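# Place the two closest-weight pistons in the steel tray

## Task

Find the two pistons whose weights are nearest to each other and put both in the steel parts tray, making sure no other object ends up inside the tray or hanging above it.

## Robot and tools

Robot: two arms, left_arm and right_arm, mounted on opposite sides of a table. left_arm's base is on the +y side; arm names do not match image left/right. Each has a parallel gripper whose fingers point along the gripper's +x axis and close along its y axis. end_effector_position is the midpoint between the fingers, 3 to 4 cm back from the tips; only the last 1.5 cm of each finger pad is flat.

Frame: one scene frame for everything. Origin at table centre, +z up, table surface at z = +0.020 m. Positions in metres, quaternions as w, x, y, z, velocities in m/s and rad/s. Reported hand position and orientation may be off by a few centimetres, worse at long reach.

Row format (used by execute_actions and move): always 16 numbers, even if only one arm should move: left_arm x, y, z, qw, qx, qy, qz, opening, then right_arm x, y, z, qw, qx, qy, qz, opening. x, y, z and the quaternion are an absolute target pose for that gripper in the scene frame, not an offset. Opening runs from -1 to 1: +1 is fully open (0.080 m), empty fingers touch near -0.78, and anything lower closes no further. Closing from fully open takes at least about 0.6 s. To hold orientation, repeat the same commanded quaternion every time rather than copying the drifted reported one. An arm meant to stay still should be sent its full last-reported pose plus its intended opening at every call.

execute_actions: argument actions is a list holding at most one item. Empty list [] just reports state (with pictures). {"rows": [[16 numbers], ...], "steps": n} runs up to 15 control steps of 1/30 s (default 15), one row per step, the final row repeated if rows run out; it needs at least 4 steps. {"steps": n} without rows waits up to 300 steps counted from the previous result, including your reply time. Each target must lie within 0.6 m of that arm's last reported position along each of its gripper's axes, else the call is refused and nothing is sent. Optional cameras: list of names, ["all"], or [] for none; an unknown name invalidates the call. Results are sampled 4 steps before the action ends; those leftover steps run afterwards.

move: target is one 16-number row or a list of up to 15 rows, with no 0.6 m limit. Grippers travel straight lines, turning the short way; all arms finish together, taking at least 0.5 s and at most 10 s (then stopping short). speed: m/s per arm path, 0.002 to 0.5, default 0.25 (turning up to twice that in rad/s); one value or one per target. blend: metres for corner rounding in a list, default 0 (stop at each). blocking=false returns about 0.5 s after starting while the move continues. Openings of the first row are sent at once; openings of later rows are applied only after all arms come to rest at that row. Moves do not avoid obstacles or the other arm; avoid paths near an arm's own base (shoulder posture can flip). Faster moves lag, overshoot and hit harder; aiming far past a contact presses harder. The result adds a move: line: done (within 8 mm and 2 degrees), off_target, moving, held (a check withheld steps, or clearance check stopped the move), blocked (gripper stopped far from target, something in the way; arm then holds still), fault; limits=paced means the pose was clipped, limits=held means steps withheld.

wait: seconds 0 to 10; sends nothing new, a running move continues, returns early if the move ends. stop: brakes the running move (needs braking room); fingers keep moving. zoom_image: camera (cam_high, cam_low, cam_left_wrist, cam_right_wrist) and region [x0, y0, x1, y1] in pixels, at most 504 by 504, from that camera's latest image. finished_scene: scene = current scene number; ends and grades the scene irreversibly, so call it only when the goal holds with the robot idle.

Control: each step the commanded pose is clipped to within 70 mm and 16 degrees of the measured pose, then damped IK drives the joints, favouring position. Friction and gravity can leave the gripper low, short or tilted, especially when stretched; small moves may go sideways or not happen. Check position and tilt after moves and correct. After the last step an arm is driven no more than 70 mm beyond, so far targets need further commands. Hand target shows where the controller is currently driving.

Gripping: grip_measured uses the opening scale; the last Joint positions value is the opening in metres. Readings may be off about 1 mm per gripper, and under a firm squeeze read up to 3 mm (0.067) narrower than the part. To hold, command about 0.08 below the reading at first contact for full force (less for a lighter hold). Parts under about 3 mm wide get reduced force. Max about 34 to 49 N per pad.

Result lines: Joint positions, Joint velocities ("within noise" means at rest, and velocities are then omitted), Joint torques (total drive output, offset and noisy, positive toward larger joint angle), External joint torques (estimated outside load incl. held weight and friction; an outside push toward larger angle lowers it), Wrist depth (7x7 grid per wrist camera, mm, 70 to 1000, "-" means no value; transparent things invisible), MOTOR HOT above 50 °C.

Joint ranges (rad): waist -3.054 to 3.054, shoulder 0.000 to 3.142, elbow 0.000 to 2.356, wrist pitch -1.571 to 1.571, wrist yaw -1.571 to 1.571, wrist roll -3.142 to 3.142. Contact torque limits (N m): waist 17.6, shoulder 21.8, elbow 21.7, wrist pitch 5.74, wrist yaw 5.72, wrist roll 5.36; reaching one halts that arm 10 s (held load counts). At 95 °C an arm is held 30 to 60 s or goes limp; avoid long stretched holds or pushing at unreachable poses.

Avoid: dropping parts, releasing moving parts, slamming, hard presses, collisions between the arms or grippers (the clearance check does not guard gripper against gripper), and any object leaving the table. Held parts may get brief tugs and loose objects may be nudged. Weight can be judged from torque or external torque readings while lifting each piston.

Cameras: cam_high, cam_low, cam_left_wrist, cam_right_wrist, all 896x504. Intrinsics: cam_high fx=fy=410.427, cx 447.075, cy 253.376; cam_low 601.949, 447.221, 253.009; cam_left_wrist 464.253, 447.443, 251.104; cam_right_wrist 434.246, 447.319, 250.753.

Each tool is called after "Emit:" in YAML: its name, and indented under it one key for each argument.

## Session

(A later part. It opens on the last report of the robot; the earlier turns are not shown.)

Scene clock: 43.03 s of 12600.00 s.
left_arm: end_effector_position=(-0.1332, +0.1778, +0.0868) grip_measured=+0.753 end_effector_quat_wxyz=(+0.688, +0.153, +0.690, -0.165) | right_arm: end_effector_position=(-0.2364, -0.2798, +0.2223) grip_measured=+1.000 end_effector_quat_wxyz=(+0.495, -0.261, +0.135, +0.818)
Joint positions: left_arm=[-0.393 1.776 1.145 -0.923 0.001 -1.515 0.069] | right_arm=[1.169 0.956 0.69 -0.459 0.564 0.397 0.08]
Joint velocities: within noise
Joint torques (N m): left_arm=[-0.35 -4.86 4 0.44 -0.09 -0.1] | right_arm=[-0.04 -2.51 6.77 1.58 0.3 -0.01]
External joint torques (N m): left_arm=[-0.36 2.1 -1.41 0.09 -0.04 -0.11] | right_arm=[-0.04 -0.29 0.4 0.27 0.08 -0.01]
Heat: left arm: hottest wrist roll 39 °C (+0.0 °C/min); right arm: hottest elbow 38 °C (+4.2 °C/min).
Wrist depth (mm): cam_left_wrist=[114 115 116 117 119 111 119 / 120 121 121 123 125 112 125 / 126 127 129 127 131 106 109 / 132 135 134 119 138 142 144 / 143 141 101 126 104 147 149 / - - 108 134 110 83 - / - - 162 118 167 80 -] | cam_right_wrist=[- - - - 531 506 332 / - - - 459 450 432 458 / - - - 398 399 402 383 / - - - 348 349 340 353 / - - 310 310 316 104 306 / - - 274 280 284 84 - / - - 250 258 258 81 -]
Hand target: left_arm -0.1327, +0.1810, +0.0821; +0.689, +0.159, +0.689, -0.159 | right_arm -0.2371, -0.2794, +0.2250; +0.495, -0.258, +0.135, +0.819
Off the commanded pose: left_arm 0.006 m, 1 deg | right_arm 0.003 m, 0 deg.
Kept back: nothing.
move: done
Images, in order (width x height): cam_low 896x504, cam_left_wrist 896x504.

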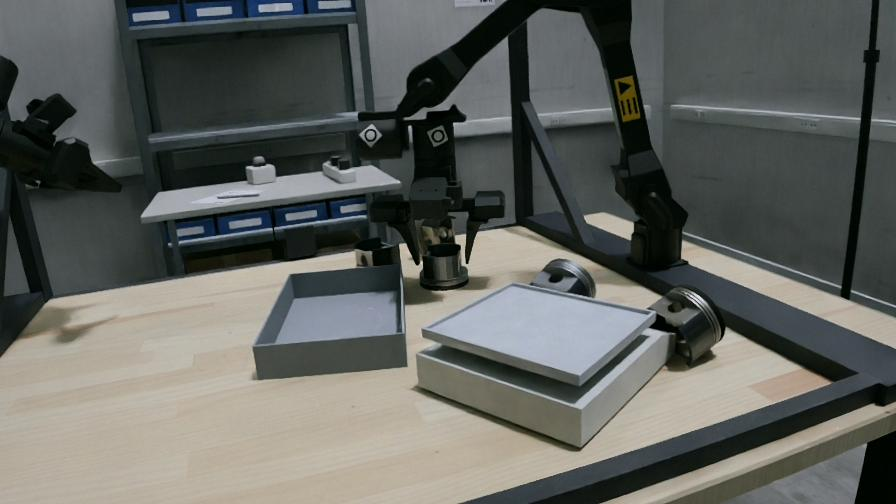

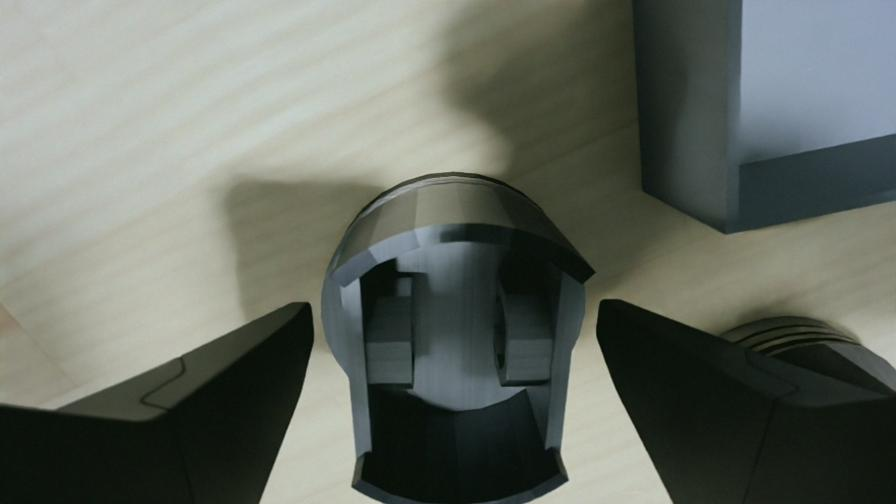

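Emit:
move:
  target: [-0.1327, 0.181, 0.082, 0.689, 0.159, 0.689, -0.159, 0.13, -0.2371, -0.2794, 0.2251, 0.495, -0.258, 0.135, 0.819, 1]
  cameras: ["cam_left_wrist"]

Emit:
move:
  target:
    - [-0.12, 0.182, 0.18, 0.66, 0.254, 0.66, -0.254, 0.13, -0.2371, -0.2794, 0.2251, 0.495, -0.258, 0.135, 0.819, 1]
    - [0.194, 0.164, 0.19, 0.5792, 0.4056, 0.5792, -0.4056, 0.13, -0.2371, -0.2794, 0.2251, 0.495, -0.258, 0.135, 0.819, 1]
    - [0.194, 0.164, 0.157, 0.5792, 0.4056, 0.5792, -0.4056, 0.13, -0.2371, -0.2794, 0.2251, 0.495, -0.258, 0.135, 0.819, 1]
    - [0.194, 0.164, 0.1475, 0.5792, 0.4056, 0.5792, -0.4056, 0.13, -0.2371, -0.2794, 0.2251, 0.495, -0.258, 0.135, 0.819, 1]
  speed: [0.25,0.4,0.12,0.05]
  blend: [0.02,0.02,0.005,0]
  cameras: ["cam_left_wrist","cam_high"]

Emit:
zoom_image:
  camera: "cam_high"
  region: [295, 165, 355, 215]

Scene clock: 44.17 s of 12600.00 s.
left_arm: end_effector_position=(-0.1332, +0.1777, +0.0868) grip_measured=+0.293 end_effector_quat_wxyz=(+0.687, +0.153, +0.690, -0.165) | right_arm: end_effector_position=(-0.2364, -0.2798, +0.2223) grip_measured=+1.000 end_effector_quat_wxyz=(+0.495, -0.261, +0.135, +0.818)
Joint positions: left_arm=[-0.393 1.776 1.145 -0.923 0.001 -1.515 0.048] | right_arm=[1.169 0.956 0.69 -0.459 0.564 0.397 0.08]
Joint velocities: within noise
Joint torques (N m): left_arm=[-0.35 -4.89 3.96 0.45 -0.09 -0.1] | right_arm=[-0.03 -2.46 6.74 1.57 0.32 0.02]
External joint torques (N m): left_arm=[-0.35 2.1 -1.42 0.12 -0.04 -0.1] | right_arm=[-0.06 -0.32 0.44 0.28 0.1 0.02]
Heat: left arm: hottest wrist roll 39 °C (+0.0 °C/min); right arm: hottest elbow 38 °C (+4.1 °C/min).
Wrist depth (mm): cam_left_wrist=[114 115 116 118 119 116 119 / 120 121 121 123 125 111 126 / 126 128 129 127 132 106 110 / 132 135 134 120 138 142 145 / 142 143 140 126 105 148 150 / - - 95 133 107 - - / - - 106 117 - - -] | cam_right_wrist=[- - - - 533 515 332 / - - - 460 450 431 463 / - - - 395 399 402 386 / - - - 349 351 341 356 / - - 308 310 317 104 305 / - - 275 281 282 84 - / - - 251 255 256 81 -]
Hand target: left_arm -0.1327, +0.1810, +0.0821; +0.689, +0.159, +0.689, -0.159 | right_arm -0.2371, -0.2794, +0.2250; +0.495, -0.258, +0.135, +0.819
Off the commanded pose: left_arm 0.006 m, 1 deg | right_arm 0.003 m, 0 deg.
Kept back: nothing.
move: done
Images, in order (width x height): cam_left_wrist 896x504.

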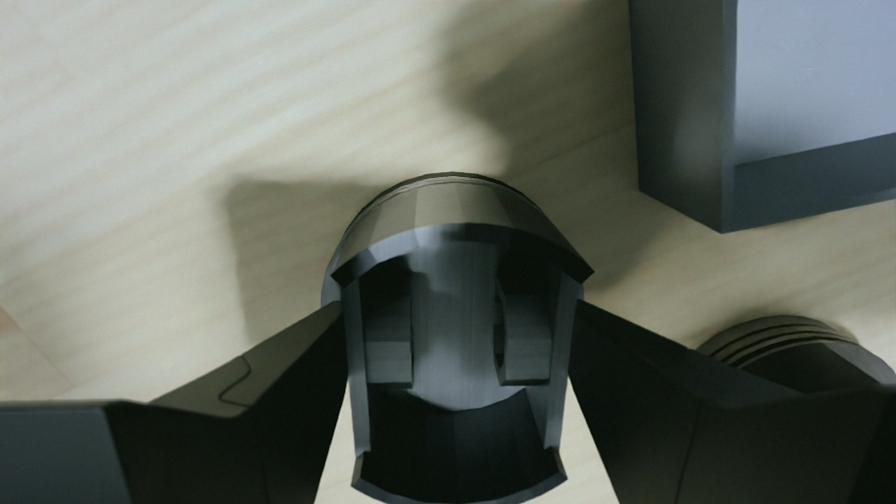

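Scene clock: 46.40 s of 12600.00 s.
left_arm: end_effector_position=(+0.1959, +0.1637, +0.1512) grip_measured=+0.293 end_effector_quat_wxyz=(+0.584, +0.403, +0.577, -0.404) | right_arm: end_effector_position=(-0.2364, -0.2798, +0.2223) grip_measured=+1.000 end_effector_quat_wxyz=(+0.495, -0.261, +0.135, +0.818)
Joint positions: left_arm=[0.611 1.927 1.605 -1.238 -0.003 0.25 0.048] | right_arm=[1.169 0.956 0.69 -0.459 0.564 0.397 0.08]
Joint velocities: within noise
Joint torques (N m): left_arm=[-0.27 -6.86 4.59 0.49 0.11 0.15] | right_arm=[-0.08 -2.45 6.79 1.6 0.3 0.03]
External joint torques (N m): left_arm=[-0.31 1.74 -1.24 0.12 0.11 0.15] | right_arm=[-0.08 -0.24 0.42 0.29 0.07 0.03]
Heat: left arm: hottest shoulder 39 °C (+3.9 °C/min); right arm: hottest elbow 38 °C (+3.9 °C/min).
Wrist depth (mm): cam_left_wrist=[168 169 169 120 119 120 165 / 173 121 122 123 126 126 187 / 187 127 128 127 131 134 201 / 197 134 134 120 138 140 214 / 209 206 141 126 105 149 228 / 218 - 95 133 107 - 239 / - - 108 118 - - -] | cam_right_wrist=[- - - - 527 538 549 / - - - 456 443 457 477 / - - - 396 398 399 382 / - - - 349 350 338 353 / - - 308 311 318 104 305 / - - 273 279 282 84 - / - - 249 257 257 81 -]
Hand target: left_arm +0.1941, +0.1640, +0.1475; +0.579, +0.406, +0.579, -0.405 | right_arm -0.2371, -0.2794, +0.2250; +0.495, -0.258, +0.135, +0.819
Off the commanded pose: left_arm 0.004 m, 1 deg | right_arm 0.003 m, 0 deg.
Kept back: nothing.
move: done; blend cut to 0.0165 m at target 2, 0.0048 m at target 3
Images, in order (width x height): cam_high 896x504, cam_left_wrist 896x504.

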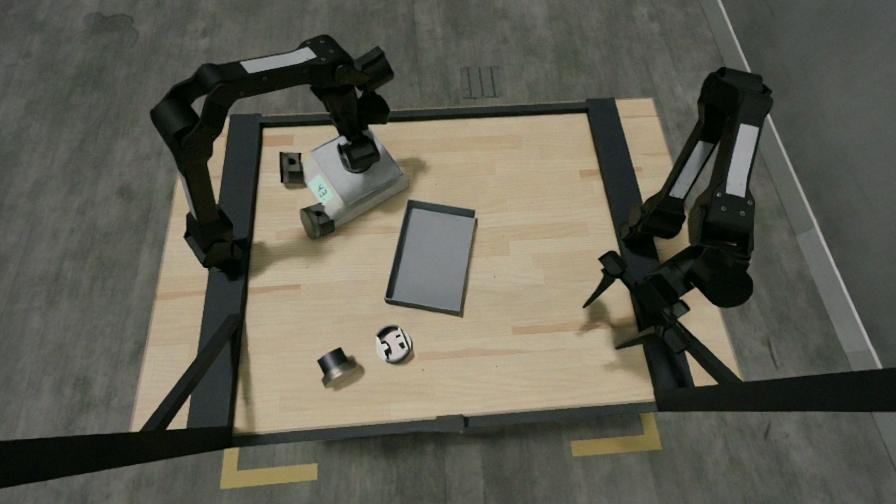

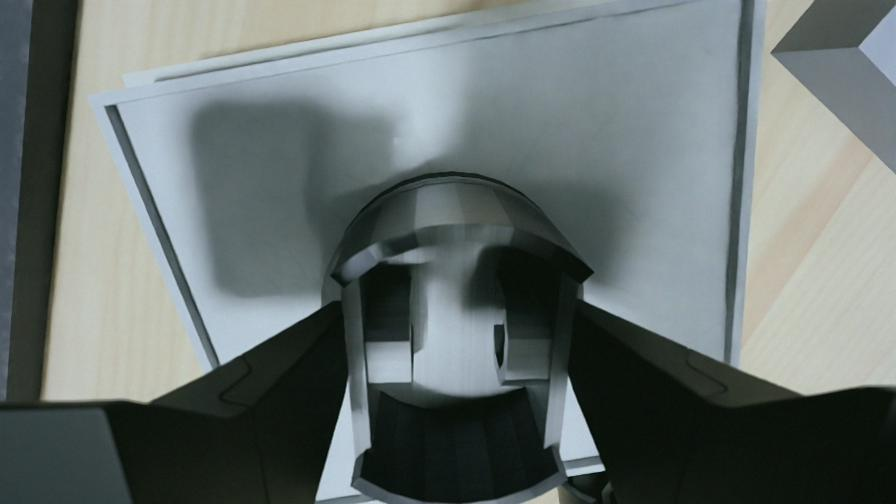

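Scaled by 8.400.

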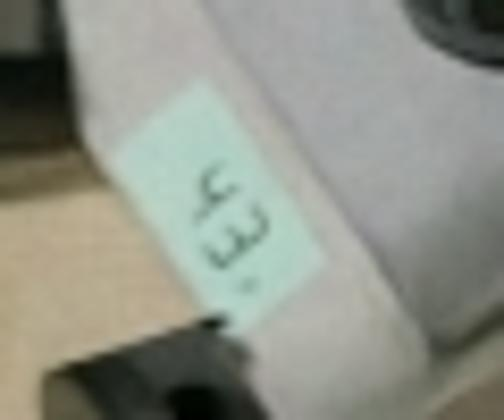

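Emit:
move:
  target: [0.194, 0.164, 0.147, 0.5792, 0.4056, 0.5792, -0.4056, 0.7, -0.2371, -0.2794, 0.2251, 0.495, -0.258, 0.135, 0.819, 1]
  speed: 0.04
  cameras: ["cam_high","cam_left_wrist","cam_low"]

Emit:
zoom_image:
  camera: "cam_high"
  region: [295, 165, 355, 215]

Emit:
zoom_image:
  camera: "cam_high"
  region: [270, 140, 420, 260]

Scene clock: 47.33 s of 12600.00 s.
left_arm: end_effector_position=(+0.1962, +0.1632, +0.1511) grip_measured=+0.697 end_effector_quat_wxyz=(+0.585, +0.403, +0.576, -0.404) | right_arm: end_effector_position=(-0.2364, -0.2798, +0.2223) grip_measured=+1.000 end_effector_quat_wxyz=(+0.495, -0.261, +0.135, +0.818)
Joint positions: left_arm=[0.611 1.927 1.604 -1.235 -0.003 0.25 0.066] | right_arm=[1.169 0.956 0.69 -0.459 0.564 0.397 0.08]
Joint velocities: within noise
Joint torques (N m): left_arm=[-0.28 -6.77 4.49 0.48 0.11 0.15] | right_arm=[-0.1 -2.48 6.8 1.56 0.33 0.03]
External joint torques (N m): left_arm=[-0.29 1.69 -1.26 0.11 0.1 0.15] | right_arm=[-0.13 -0.29 0.43 0.24 0.12 0.03]
Heat: left arm: hottest shoulder 39 °C (+3.8 °C/min); right arm: hottest elbow 38 °C (+3.8 °C/min).
Wrist depth (mm): cam_left_wrist=[169 170 170 121 120 120 165 / 174 122 123 124 126 127 185 / 187 126 129 128 132 134 201 / 196 134 135 117 138 140 213 / 209 208 106 125 105 148 227 / - - 109 135 110 82 238 / - - 161 118 166 83 -] | cam_right_wrist=[- - - - 530 533 548 / - - - 457 448 454 473 / - - - 395 400 400 383 / - - - 347 350 339 356 / - - 309 310 320 104 306 / - - 273 283 282 85 - / - - 251 254 258 81 -]
Hand target: left_arm +0.1941, +0.1641, +0.1471; +0.579, +0.406, +0.579, -0.406 | right_arm -0.2371, -0.2794, +0.2250; +0.495, -0.258, +0.135, +0.819
Off the commanded pose: left_arm 0.005 m, 1 deg | right_arm 0.003 m, 0 deg.
Kept back: nothing.
move: done
Images, in order (width x height): cam_high 896x504, cam_low 896x504, cam_left_wrist 896x504.

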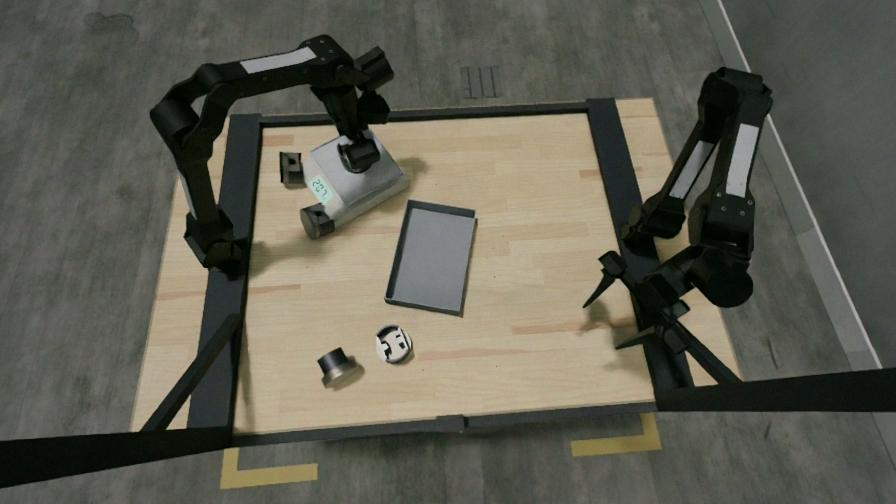

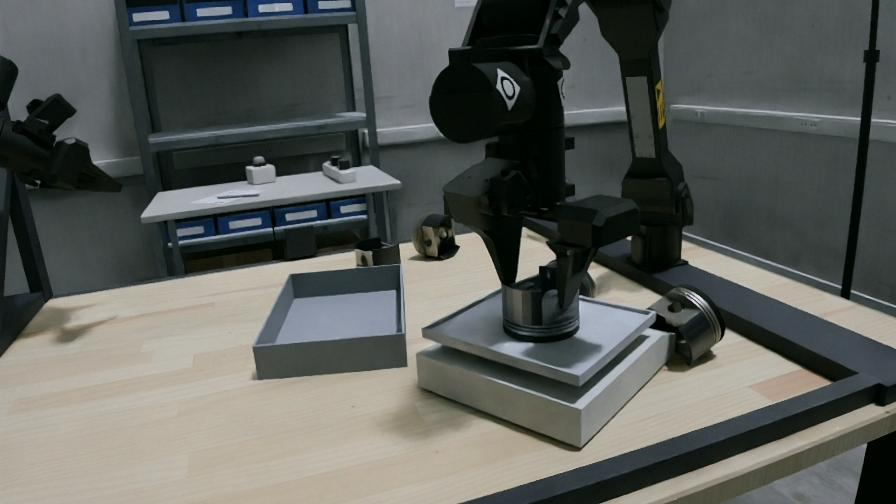

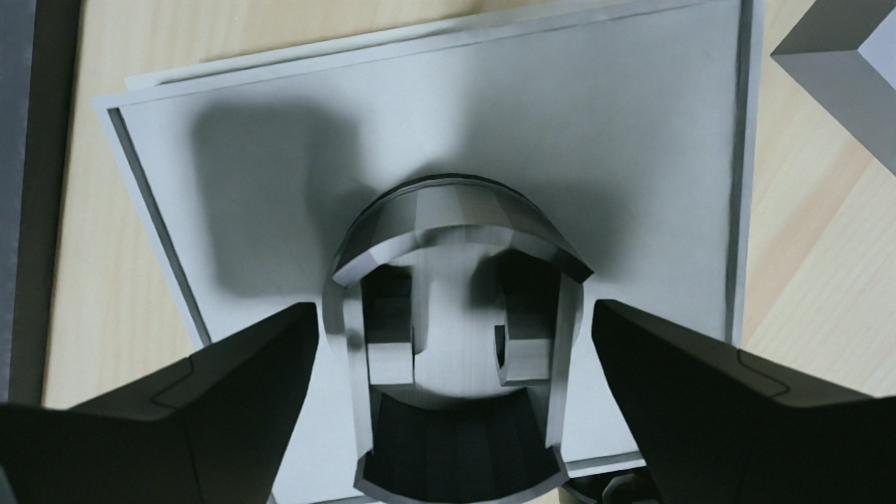

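Scaled by 8.400.

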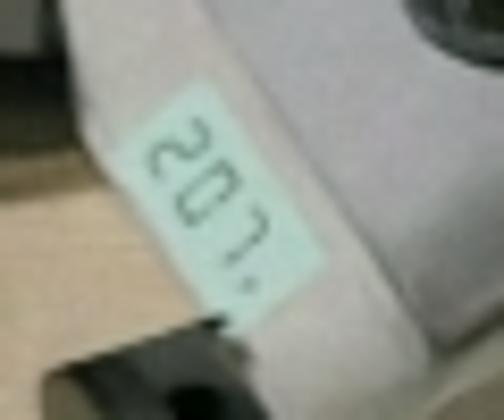

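Scaled by 3.360.

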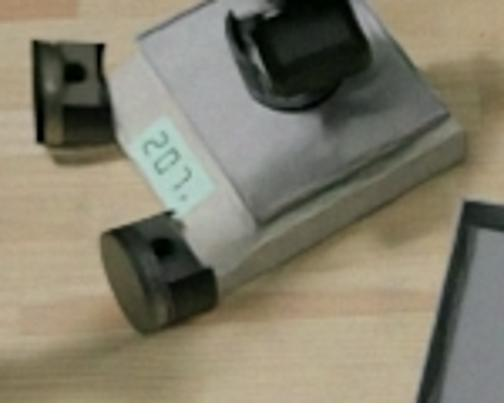

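Emit:
move:
  target: [0.194, 0.164, 0.147, 0.5792, 0.4056, 0.5792, -0.4056, 0.13, -0.2371, -0.2794, 0.2251, 0.495, -0.258, 0.135, 0.819, 1]
  cameras: []

Emit:
move:
  target:
    - [0.19, 0.166, 0.19, 0.5792, 0.4056, 0.5792, -0.4056, 0.13, -0.2371, -0.2794, 0.2251, 0.495, -0.258, 0.135, 0.819, 1]
    - [-0.06, 0.2, 0.18, 0.5792, 0.4056, 0.5792, -0.4056, 0.13, -0.2371, -0.2794, 0.2251, 0.495, -0.258, 0.135, 0.819, 1]
    - [-0.06, 0.203, 0.099, 0.5792, 0.4056, 0.5792, -0.4056, 0.13, -0.2371, -0.2794, 0.2251, 0.495, -0.258, 0.135, 0.819, 1]
    - [-0.06, 0.203, 0.083, 0.5792, 0.4056, 0.5792, -0.4056, 0.13, -0.2371, -0.2794, 0.2251, 0.495, -0.258, 0.135, 0.819, 1]
  speed: [0.2,0.4,0.2,0.06]
  blend: [0.02,0.02,0.005,0]
  cameras: ["cam_left_wrist","cam_low"]

Scene clock: 48.33 s of 12600.00 s.
left_arm: end_effector_position=(+0.1960, +0.1631, +0.1511) grip_measured=+0.289 end_effector_quat_wxyz=(+0.585, +0.403, +0.576, -0.405) | right_arm: end_effector_position=(-0.2364, -0.2798, +0.2223) grip_measured=+1.000 end_effector_quat_wxyz=(+0.495, -0.261, +0.135, +0.818)
Joint positions: left_arm=[0.61 1.927 1.604 -1.235 -0.002 0.25 0.048] | right_arm=[1.169 0.956 0.69 -0.459 0.564 0.397 0.08]
Joint velocities: within noise
Joint torques (N m): left_arm=[-0.26 -6.81 4.44 0.49 0.1 0.14] | right_arm=[-0.1 -2.53 6.59 1.56 0.32 0.01]
External joint torques (N m): left_arm=[-0.28 1.73 -1.36 0.12 0.1 0.14] | right_arm=[-0.08 -0.3 0.19 0.24 0.09 0.01]
Heat: left arm: hottest shoulder 39 °C (+3.7 °C/min); right arm: hottest elbow 38 °C (+3.7 °C/min).
Wrist depth (mm): cam_left_wrist=[169 170 170 137 120 121 166 / 175 122 124 125 127 127 185 / 188 127 129 128 133 135 201 / 197 135 136 121 139 141 214 / 210 206 110 126 106 150 228 / 218 - 95 135 108 - 239 / - - 107 118 - - -] | cam_right_wrist=[- - - - 526 544 542 / - - - 460 451 453 473 / - - - 394 395 400 383 / - - - 346 350 341 354 / - - 307 311 319 104 307 / - - 274 280 282 84 - / - - 251 256 257 81 -]
Hand target: left_arm +0.1940, +0.1640, +0.1471; +0.579, +0.406, +0.579, -0.406 | right_arm -0.2371, -0.2794, +0.2250; +0.495, -0.258, +0.135, +0.819
Off the commanded pose: left_arm 0.005 m, 1 deg | right_arm 0.003 m, 0 deg.
Kept back: nothing.
move: done
No camera images: "cameras" was empty.

Scene clock: 50.27 s of 12600.00 s.
left_arm: end_effector_position=(-0.0598, +0.2001, +0.0872) grip_measured=+0.289 end_effector_quat_wxyz=(+0.581, +0.401, +0.578, -0.410) | right_arm: end_effector_position=(-0.2364, -0.2798, +0.2223) grip_measured=+1.000 end_effector_quat_wxyz=(+0.495, -0.261, +0.135, +0.818)
Joint positions: left_arm=[-0.171 1.624 0.972 -0.906 0.002 -0.525 0.048] | right_arm=[1.169 0.956 0.69 -0.459 0.564 0.397 0.08]
Joint velocities: within noise
Joint torques (N m): left_arm=[-0.39 -3.99 3.93 0.62 -0.1 -0.11] | right_arm=[-0.03 -2.46 6.62 1.56 0.29 0]
External joint torques (N m): left_arm=[-0.4 1.73 -1.39 0.25 -0.07 -0.12] | right_arm=[-0.02 -0.2 0.21 0.24 0.06 -0.01]
Heat: left arm: hottest shoulder 39 °C (+3.6 °C/min); right arm: hottest elbow 39 °C (+4.8 °C/min).
Wrist depth (mm): cam_left_wrist=[115 116 117 118 120 121 104 / 121 122 122 124 126 128 130 / 127 128 130 128 133 135 137 / 134 135 135 121 140 143 145 / 141 143 109 127 107 151 155 / - - 95 135 109 - 162 / - - 107 118 - - -] | cam_right_wrist=[- - - - 539 541 381 / - - - 457 449 451 432 / - - - 396 400 403 384 / - - - 349 351 340 352 / - - 309 311 319 104 306 / - - 273 281 284 85 - / - - 251 257 257 81 -]
Hand target: left_arm -0.0600, +0.2030, +0.0831; +0.579, +0.406, +0.579, -0.406 | right_arm -0.2371, -0.2794, +0.2250; +0.495, -0.258, +0.135, +0.819
Off the commanded pose: left_arm 0.005 m, 1 deg | right_arm 0.003 m, 0 deg.
Kept back: nothing.
move: done
Images, in order (width x height): cam_low 896x504, cam_left_wrist 896x504.

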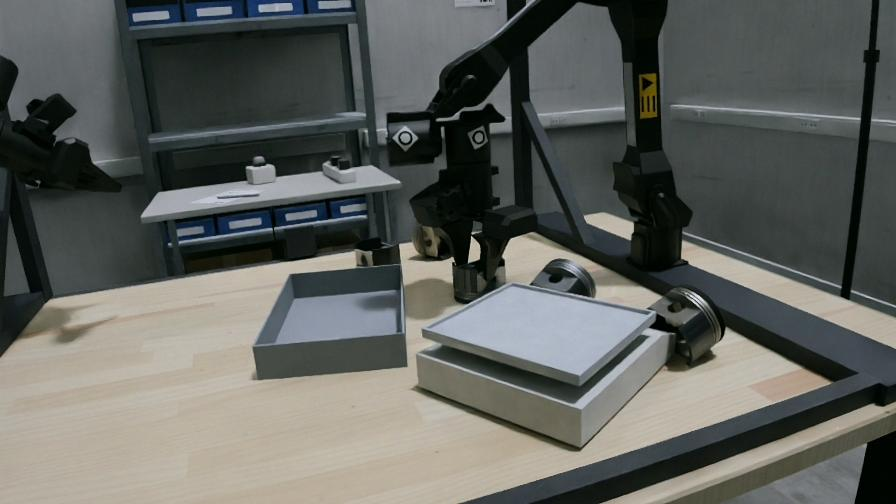

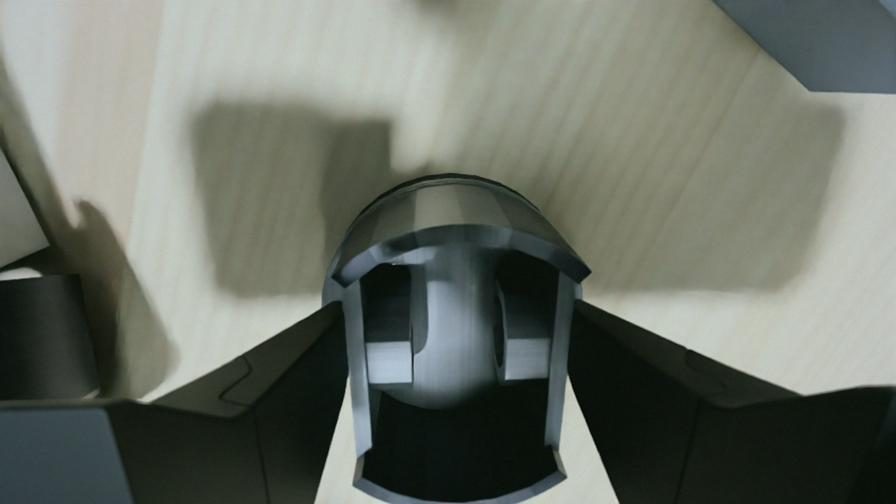

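Emit:
move:
  target:
    - [-0.06, 0.203, 0.084, 0.5792, 0.4056, 0.5792, -0.4056, 0.8, -0.2371, -0.2794, 0.2251, 0.495, -0.258, 0.135, 0.819, 1]
    - [-0.06, 0.2, 0.16, 0.5792, 0.4056, 0.5792, -0.4056, 1, -0.2371, -0.2794, 0.2251, 0.495, -0.258, 0.135, 0.819, 1]
    - [-0.2, 0.11, 0.18, 0.5, 0.5, 0.5, -0.5, 1, -0.2371, -0.2794, 0.2251, 0.495, -0.258, 0.135, 0.819, 1]
  speed: [0.05,0.2,0.4]
  blend: [0,0.02,0]
  cameras: ["cam_left_wrist"]

Scene clock: 53.60 s of 12600.00 s.
left_arm: end_effector_position=(-0.1999, +0.1120, +0.1828) grip_measured=+1.000 end_effector_quat_wxyz=(+0.501, +0.497, +0.500, -0.502) | right_arm: end_effector_position=(-0.2364, -0.2798, +0.2223) grip_measured=+1.000 end_effector_quat_wxyz=(+0.495, -0.261, +0.135, +0.818)
Joint positions: left_arm=[-0.483 2.071 1.936 -1.43 0.001 -0.491 0.08] | right_arm=[1.169 0.956 0.69 -0.459 0.564 0.397 0.08]
Joint velocities: within noise
Joint torques (N m): left_arm=[0.13 -6.83 6.4 0.28 -0.05 0.15] | right_arm=[0.04 -2.51 6.62 1.57 0.29 0.02]
External joint torques (N m): left_arm=[0.06 2.57 0.69 -0.08 -0.01 0.15] | right_arm=[0.06 -0.33 0.3 0.28 0.07 0.02]
Heat: left arm: hottest shoulder 39 °C (+3.4 °C/min); right arm: hottest elbow 39 °C (+4.5 °C/min).
Wrist depth (mm): cam_left_wrist=[194 196 197 202 204 205 208 / 204 206 208 210 212 216 222 / 212 212 221 212 209 230 237 / 231 233 236 234 242 244 - / 243 241 249 254 251 252 - / - - 267 272 206 93 - / - - 287 291 201 79 -] | cam_right_wrist=[- - - - 532 542 548 / - - - 458 448 456 441 / - - - 395 398 401 386 / - - - 347 351 339 356 / - - 307 312 318 104 304 / - - 274 280 283 84 - / - - 250 258 257 81 -]
Hand target: left_arm -0.2000, +0.1100, +0.1801; +0.500, +0.500, +0.500, -0.500 | right_arm -0.2371, -0.2794, +0.2250; +0.495, -0.258, +0.135, +0.819
Off the commanded pose: left_arm 0.003 m, 0 deg | right_arm 0.003 m, 0 deg.
Kept back: nothing.
move: done; blend cut to 0 m at target 2
Images, in order (width x height): cam_left_wrist 896x504.

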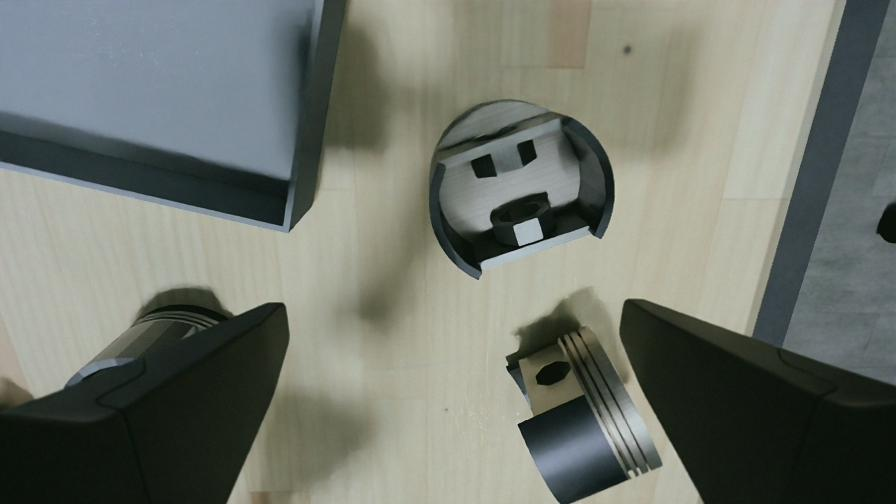

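Emit:
move:
  target: [-0.227, 0.102, 0.12, 0.1228, 0.6964, 0.1228, -0.6964, 0.8, -0.2371, -0.2794, 0.2251, 0.495, -0.258, 0.135, 0.819, 1]
  speed: 0.5
  cameras: ["cam_left_wrist"]

Scene clock: 55.80 s of 12600.00 s.
left_arm: end_effector_position=(-0.2270, +0.0995, +0.1275) grip_measured=+0.803 end_effector_quat_wxyz=(+0.131, +0.691, +0.120, -0.701) | right_arm: end_effector_position=(-0.2364, -0.2798, +0.2223) grip_measured=+1.000 end_effector_quat_wxyz=(+0.495, -0.261, +0.135, +0.818)
Joint positions: left_arm=[-0.526 2.161 1.856 -1.245 0.001 0.682 0.071] | right_arm=[1.169 0.956 0.69 -0.459 0.564 0.397 0.08]
Joint velocities: within noise
Joint torques (N m): left_arm=[-0.37 -7.5 4.36 0.5 0.01 0.14] | right_arm=[-0.12 -2.63 6.73 1.6 0.3 0.03]
External joint torques (N m): left_arm=[-0.49 2.57 -1.4 0.13 -0.02 0.15] | right_arm=[-0.11 -0.46 0.44 0.31 0.08 0.03]
Heat: left arm: hottest shoulder 40 °C (+4.3 °C/min); right arm: hottest elbow 39 °C (+4.3 °C/min).
Wrist depth (mm): cam_left_wrist=[147 148 150 152 154 156 157 / 154 156 158 159 162 163 165 / 162 164 165 152 169 171 155 / 168 174 175 142 178 178 120 / 152 177 184 162 152 159 120 / - - 188 200 202 85 - / - - 180 212 218 81 -] | cam_right_wrist=[- - - - 525 319 548 / - - - 461 447 442 440 / - - - 397 401 403 383 / - - - 350 351 340 354 / - - 308 310 318 104 304 / - - 272 281 283 84 - / - - 252 256 257 81 -]
Hand target: left_arm -0.2270, +0.1021, +0.1201; +0.123, +0.696, +0.123, -0.696 | right_arm -0.2371, -0.2794, +0.2250; +0.495, -0.258, +0.135, +0.819
Off the commanded pose: left_arm 0.008 m, 1 deg | right_arm 0.003 m, 0 deg.
Kept back: nothing.
move: done
Images, in order (width x height): cam_left_wrist 896x504.

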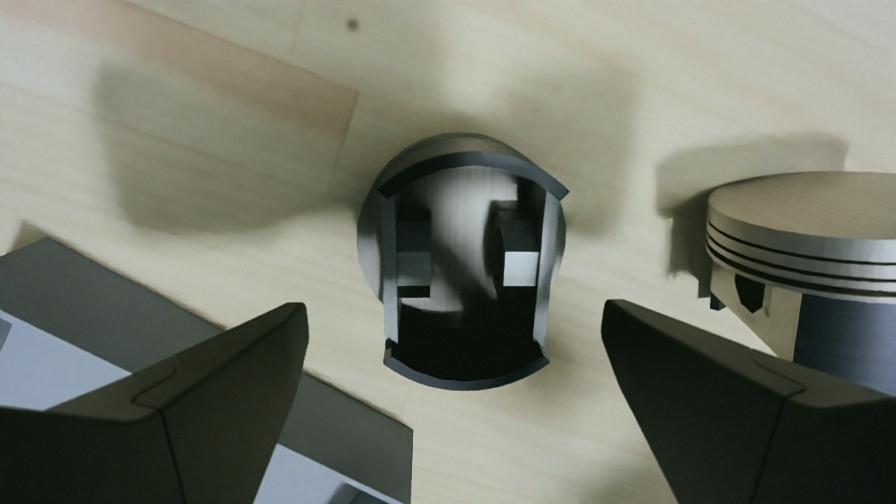

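Emit:
move:
  target:
    - [-0.234, 0.105, 0.098, 0.1228, 0.6964, 0.1228, -0.6964, 0.75, -0.2371, -0.2794, 0.2251, 0.495, -0.258, 0.135, 0.819, 1]
    - [-0.234, 0.105, 0.080, 0.1228, 0.6964, 0.1228, -0.6964, 0.75, -0.2371, -0.2794, 0.2251, 0.495, -0.258, 0.135, 0.819, 1]
  speed: [0.2,0.08]
  cameras: ["cam_left_wrist","cam_low"]

Scene clock: 56.93 s of 12600.00 s.
left_arm: end_effector_position=(-0.2351, +0.1023, +0.0873) grip_measured=+0.753 end_effector_quat_wxyz=(+0.127, +0.692, +0.117, -0.701) | right_arm: end_effector_position=(-0.2364, -0.2798, +0.2223) grip_measured=+1.000 end_effector_quat_wxyz=(+0.495, -0.261, +0.135, +0.818)
Joint positions: left_arm=[-0.546 2.192 1.745 -1.104 0.001 0.673 0.069] | right_arm=[1.169 0.956 0.69 -0.459 0.564 0.397 0.08]
Joint velocities: within noise
Joint torques (N m): left_arm=[-0.22 -7.7 4.34 0.47 0.01 -0.13] | right_arm=[0.05 -2.59 6.65 1.61 0.29 0.01]
External joint torques (N m): left_arm=[-0.19 2.5 -1.31 0.11 -0.03 -0.13] | right_arm=[0.07 -0.32 0.22 0.28 0.06 0]
Heat: left arm: hottest shoulder 40 °C (+4.2 °C/min); right arm: hottest elbow 39 °C (+4.2 °C/min).
Wrist depth (mm): cam_left_wrist=[111 112 113 114 116 117 118 / 117 118 118 120 122 123 125 / 123 124 125 124 128 130 132 / 129 130 130 117 134 138 115 / 138 137 100 123 102 143 102 / - - 101 130 106 83 - / - - 111 115 161 80 -] | cam_right_wrist=[- - - - 529 326 545 / - - - 458 449 411 439 / - - - 396 397 399 386 / - - - 348 348 342 357 / - - 306 311 320 104 305 / - - 272 282 283 84 - / - - 251 258 257 81 -]
Hand target: left_arm -0.2340, +0.1051, +0.0801; +0.123, +0.696, +0.123, -0.696 | right_arm -0.2371, -0.2794, +0.2250; +0.495, -0.258, +0.135, +0.819
Off the commanded pose: left_arm 0.008 m, 1 deg | right_arm 0.003 m, 0 deg.
Kept back: nothing.
move: done
Images, in order (width x height): cam_low 896x504, cam_left_wrist 896x504.

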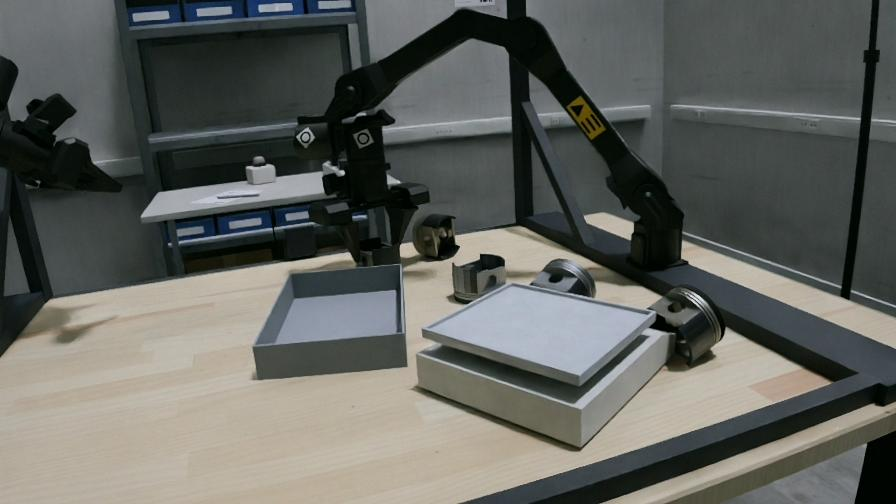

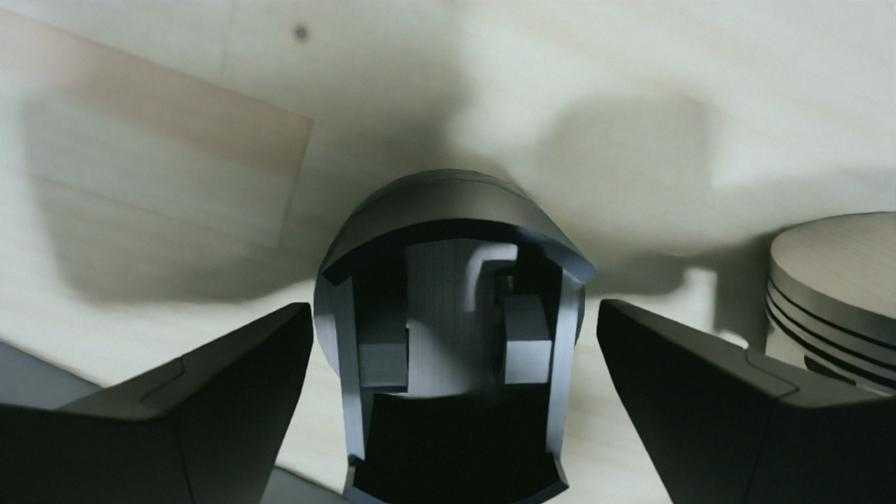

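Emit:
move:
  target: [-0.234, 0.105, 0.080, 0.1228, 0.6964, 0.1228, -0.6964, 0.13, -0.2371, -0.2794, 0.2251, 0.495, -0.258, 0.135, 0.819, 1]
  cameras: ["cam_left_wrist"]

Emit:
move:
  target:
    - [-0.225, 0.105, 0.18, 0.1228, 0.6964, 0.1228, -0.6964, 0.13, -0.2371, -0.2794, 0.2251, 0.495, -0.258, 0.135, 0.819, 1]
    - [0.194, 0.163, 0.19, 0.1228, 0.6964, 0.1228, -0.6964, 0.13, -0.2371, -0.2794, 0.2251, 0.495, -0.258, 0.135, 0.819, 1]
    - [0.194, 0.163, 0.157, 0.1228, 0.6964, 0.1228, -0.6964, 0.13, -0.2371, -0.2794, 0.2251, 0.495, -0.258, 0.135, 0.819, 1]
    - [0.194, 0.163, 0.1472, 0.1228, 0.6964, 0.1228, -0.6964, 0.13, -0.2371, -0.2794, 0.2251, 0.495, -0.258, 0.135, 0.819, 1]
  speed: [0.25,0.45,0.12,0.05]
  blend: [0.02,0.02,0.005,0]
  cameras: ["cam_left_wrist","cam_high"]

Emit:
zoom_image:
  camera: "cam_high"
  region: [295, 165, 355, 215]

Scene clock: 58.00 s of 12600.00 s.
left_arm: end_effector_position=(-0.2351, +0.1020, +0.0873) grip_measured=+0.299 end_effector_quat_wxyz=(+0.128, +0.692, +0.116, -0.701) | right_arm: end_effector_position=(-0.2364, -0.2798, +0.2223) grip_measured=+1.000 end_effector_quat_wxyz=(+0.495, -0.261, +0.135, +0.818)
Joint positions: left_arm=[-0.546 2.192 1.745 -1.102 0 0.673 0.048] | right_arm=[1.169 0.956 0.69 -0.459 0.564 0.397 0.08]
Joint velocities: within noise
Joint torques (N m): left_arm=[-0.2 -7.65 4.3 0.43 0.05 -0.13] | right_arm=[-0.18 -2.62 6.65 1.57 0.26 0.01]
External joint torques (N m): left_arm=[-0.26 2.44 -1.35 0.04 0.02 -0.13] | right_arm=[-0.16 -0.41 0.3 0.27 0.03 0.01]
Heat: left arm: hottest shoulder 40 °C (+4.1 °C/min); right arm: hottest elbow 39 °C (+4.1 °C/min).
Wrist depth (mm): cam_left_wrist=[111 112 114 115 116 118 118 / 117 118 118 120 122 124 125 / 123 125 126 125 128 131 132 / 129 131 131 117 133 138 116 / 139 138 101 123 102 146 102 / - - 102 130 103 - - / - - 104 118 108 - -] | cam_right_wrist=[- - - - 524 324 547 / - - - 458 446 414 442 / - - - 393 401 400 383 / - - - 348 352 339 354 / - - 308 312 319 104 304 / - - 276 280 284 84 - / - - 250 258 257 81 -]
Hand target: left_arm -0.2340, +0.1051, +0.0801; +0.123, +0.696, +0.123, -0.696 | right_arm -0.2371, -0.2794, +0.2250; +0.495, -0.258, +0.135, +0.819
Off the commanded pose: left_arm 0.008 m, 1 deg | right_arm 0.003 m, 0 deg.
Kept back: nothing.
move: done
Images, in order (width x height): cam_left_wrist 896x504.

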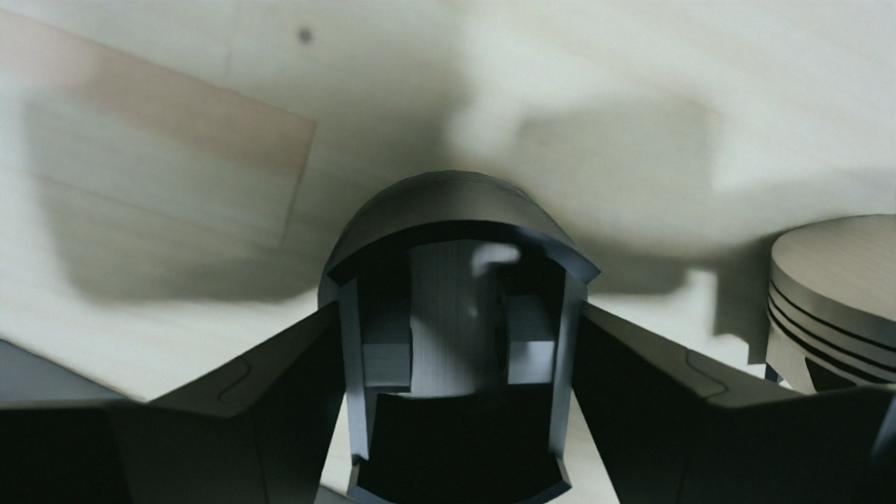

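Scene clock: 60.27 s of 12600.00 s.
left_arm: end_effector_position=(+0.1957, +0.1627, +0.1507) grip_measured=+0.299 end_effector_quat_wxyz=(+0.128, +0.698, +0.122, -0.694) | right_arm: end_effector_position=(-0.2364, -0.2798, +0.2223) grip_measured=+1.000 end_effector_quat_wxyz=(+0.495, -0.261, +0.135, +0.818)
Joint positions: left_arm=[0.609 1.93 1.607 -1.237 -0.003 1.819 0.048] | right_arm=[1.169 0.956 0.69 -0.459 0.564 0.397 0.08]
Joint velocities: within noise
Joint torques (N m): left_arm=[-0.29 -6.76 4.62 0.42 0.16 0.14] | right_arm=[-0.03 -2.56 6.64 1.58 0.29 -0.02]
External joint torques (N m): left_arm=[-0.27 1.68 -1.1 0.09 0.1 0.14] | right_arm=[-0.03 -0.33 0.24 0.26 0.07 -0.02]
Heat: left arm: hottest shoulder 40 °C (+4.0 °C/min); right arm: hottest elbow 39 °C (+4.0 °C/min).
Wrist depth (mm): cam_left_wrist=[168 114 116 118 118 121 157 / 177 121 123 124 126 127 190 / 186 184 128 127 131 134 202 / 196 195 133 117 137 142 213 / 207 208 101 123 101 150 181 / 215 - 102 130 103 - 171 / - - 104 118 108 - -] | cam_right_wrist=[- - - - 529 533 545 / - - - 460 462 466 438 / - - - 394 400 400 383 / - - - 345 350 339 355 / - - 308 310 320 104 308 / - - 273 282 282 85 - / - - 251 255 258 81 -]
Hand target: left_arm +0.1939, +0.1630, +0.1472; +0.123, +0.696, +0.123, -0.696 | right_arm -0.2371, -0.2794, +0.2250; +0.495, -0.258, +0.135, +0.819
Off the commanded pose: left_arm 0.004 m, 1 deg | right_arm 0.003 m, 0 deg.
Kept back: nothing.
move: done; blend cut to 0.0165 m at target 2, 0.0049 m at target 3
Images, in order (width x height): cam_high 896x504, cam_left_wrist 896x504.

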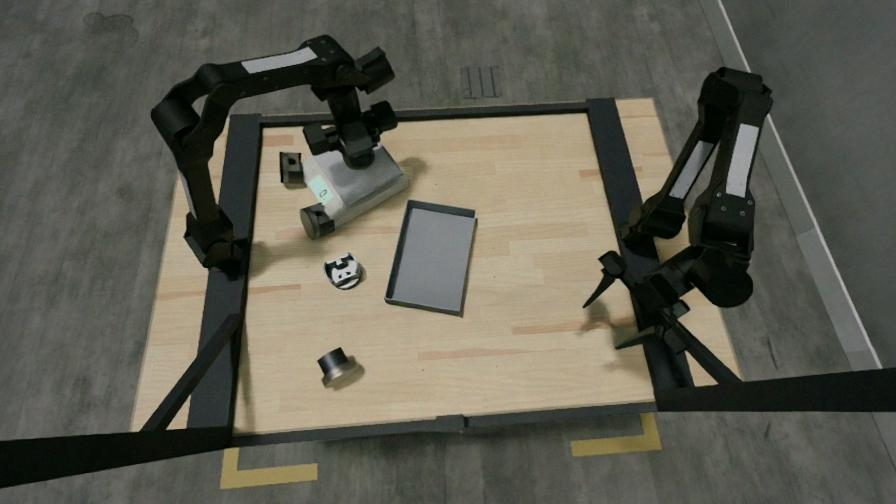

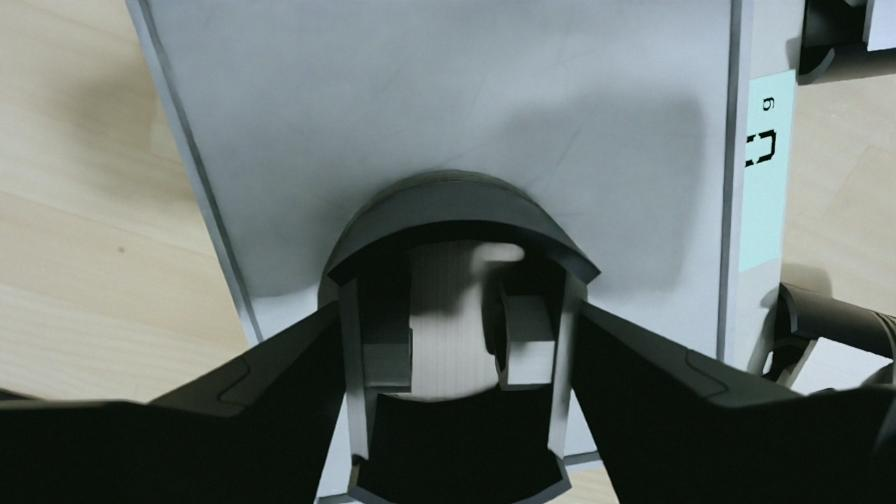

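Scaled by 8.400.

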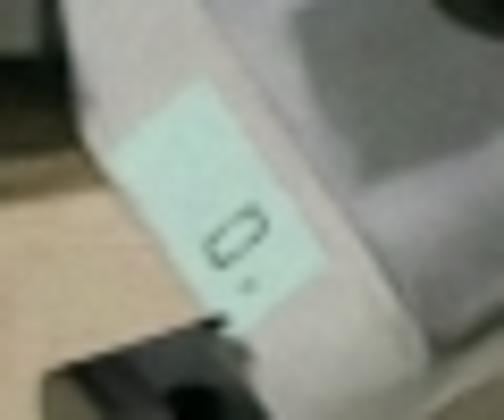

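Emit:
move:
  target: [0.194,0.163,0.1453,0.1228,0.6964,0.1228,-0.6964,0.13,-0.2371,-0.2794,0.2251,0.495,-0.258,0.135,0.819,1]
  speed: 0.05
  cameras: ["cam_high"]

Emit:
zoom_image:
  camera: "cam_high"
  region: [295, 165, 355, 215]

Scene clock: 61.60 s of 12600.00 s.
left_arm: end_effector_position=(+0.1958, +0.1626, +0.1491) grip_measured=+0.299 end_effector_quat_wxyz=(+0.128, +0.698, +0.122, -0.693) | right_arm: end_effector_position=(-0.2364, -0.2798, +0.2223) grip_measured=+1.000 end_effector_quat_wxyz=(+0.495, -0.261, +0.135, +0.818)
Joint positions: left_arm=[0.609 1.93 1.6 -1.23 -0.003 1.819 0.048] | right_arm=[1.169 0.956 0.69 -0.459 0.564 0.397 0.08]
Joint velocities: within noise
Joint torques (N m): left_arm=[-0.29 -6.68 4.66 0.43 0.16 0.14] | right_arm=[-0.08 -2.47 6.79 1.59 0.27 -0.01]
External joint torques (N m): left_arm=[-0.38 1.73 -1.06 0.1 0.12 0.15] | right_arm=[-0.06 -0.27 0.42 0.27 0.04 -0.01]
Heat: left arm: hottest shoulder 41 °C (+5.0 °C/min); right arm: hottest elbow 39 °C (+4.0 °C/min).
Wrist depth (mm): cam_left_wrist=[167 113 114 117 117 119 156 / 176 119 121 122 124 125 188 / 185 128 126 125 130 132 199 / 195 193 132 117 135 138 211 / 205 206 101 123 101 147 182 / 213 - 101 130 103 - 169 / - - 104 118 108 - -] | cam_right_wrist=[- - - - 525 538 544 / - - - 458 459 470 437 / - - - 393 399 403 383 / - - - 348 350 340 355 / - - 309 312 320 104 307 / - - 274 281 282 84 - / - - 251 257 259 81 -]
Hand target: left_arm +0.1940, +0.1630, +0.1454; +0.123, +0.696, +0.123, -0.696 | right_arm -0.2371, -0.2794, +0.2250; +0.495, -0.258, +0.135, +0.819
Off the commanded pose: left_arm 0.004 m, 1 deg | right_arm 0.003 m, 0 deg.
Kept back: nothing.
move: done
Images, in order (width x height): cam_high 896x504.

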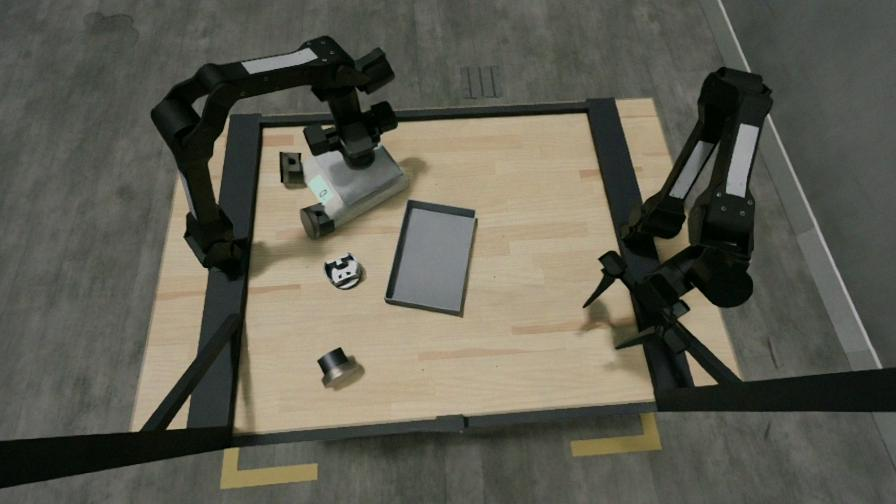

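Scaled by 8.400.

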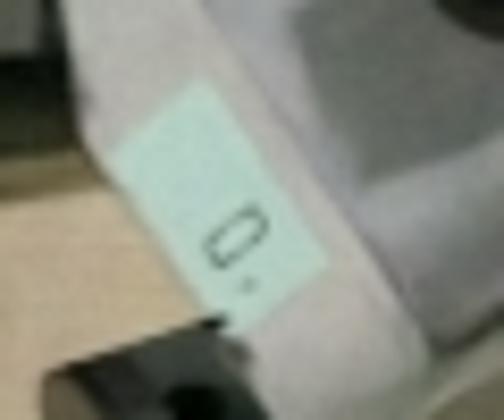

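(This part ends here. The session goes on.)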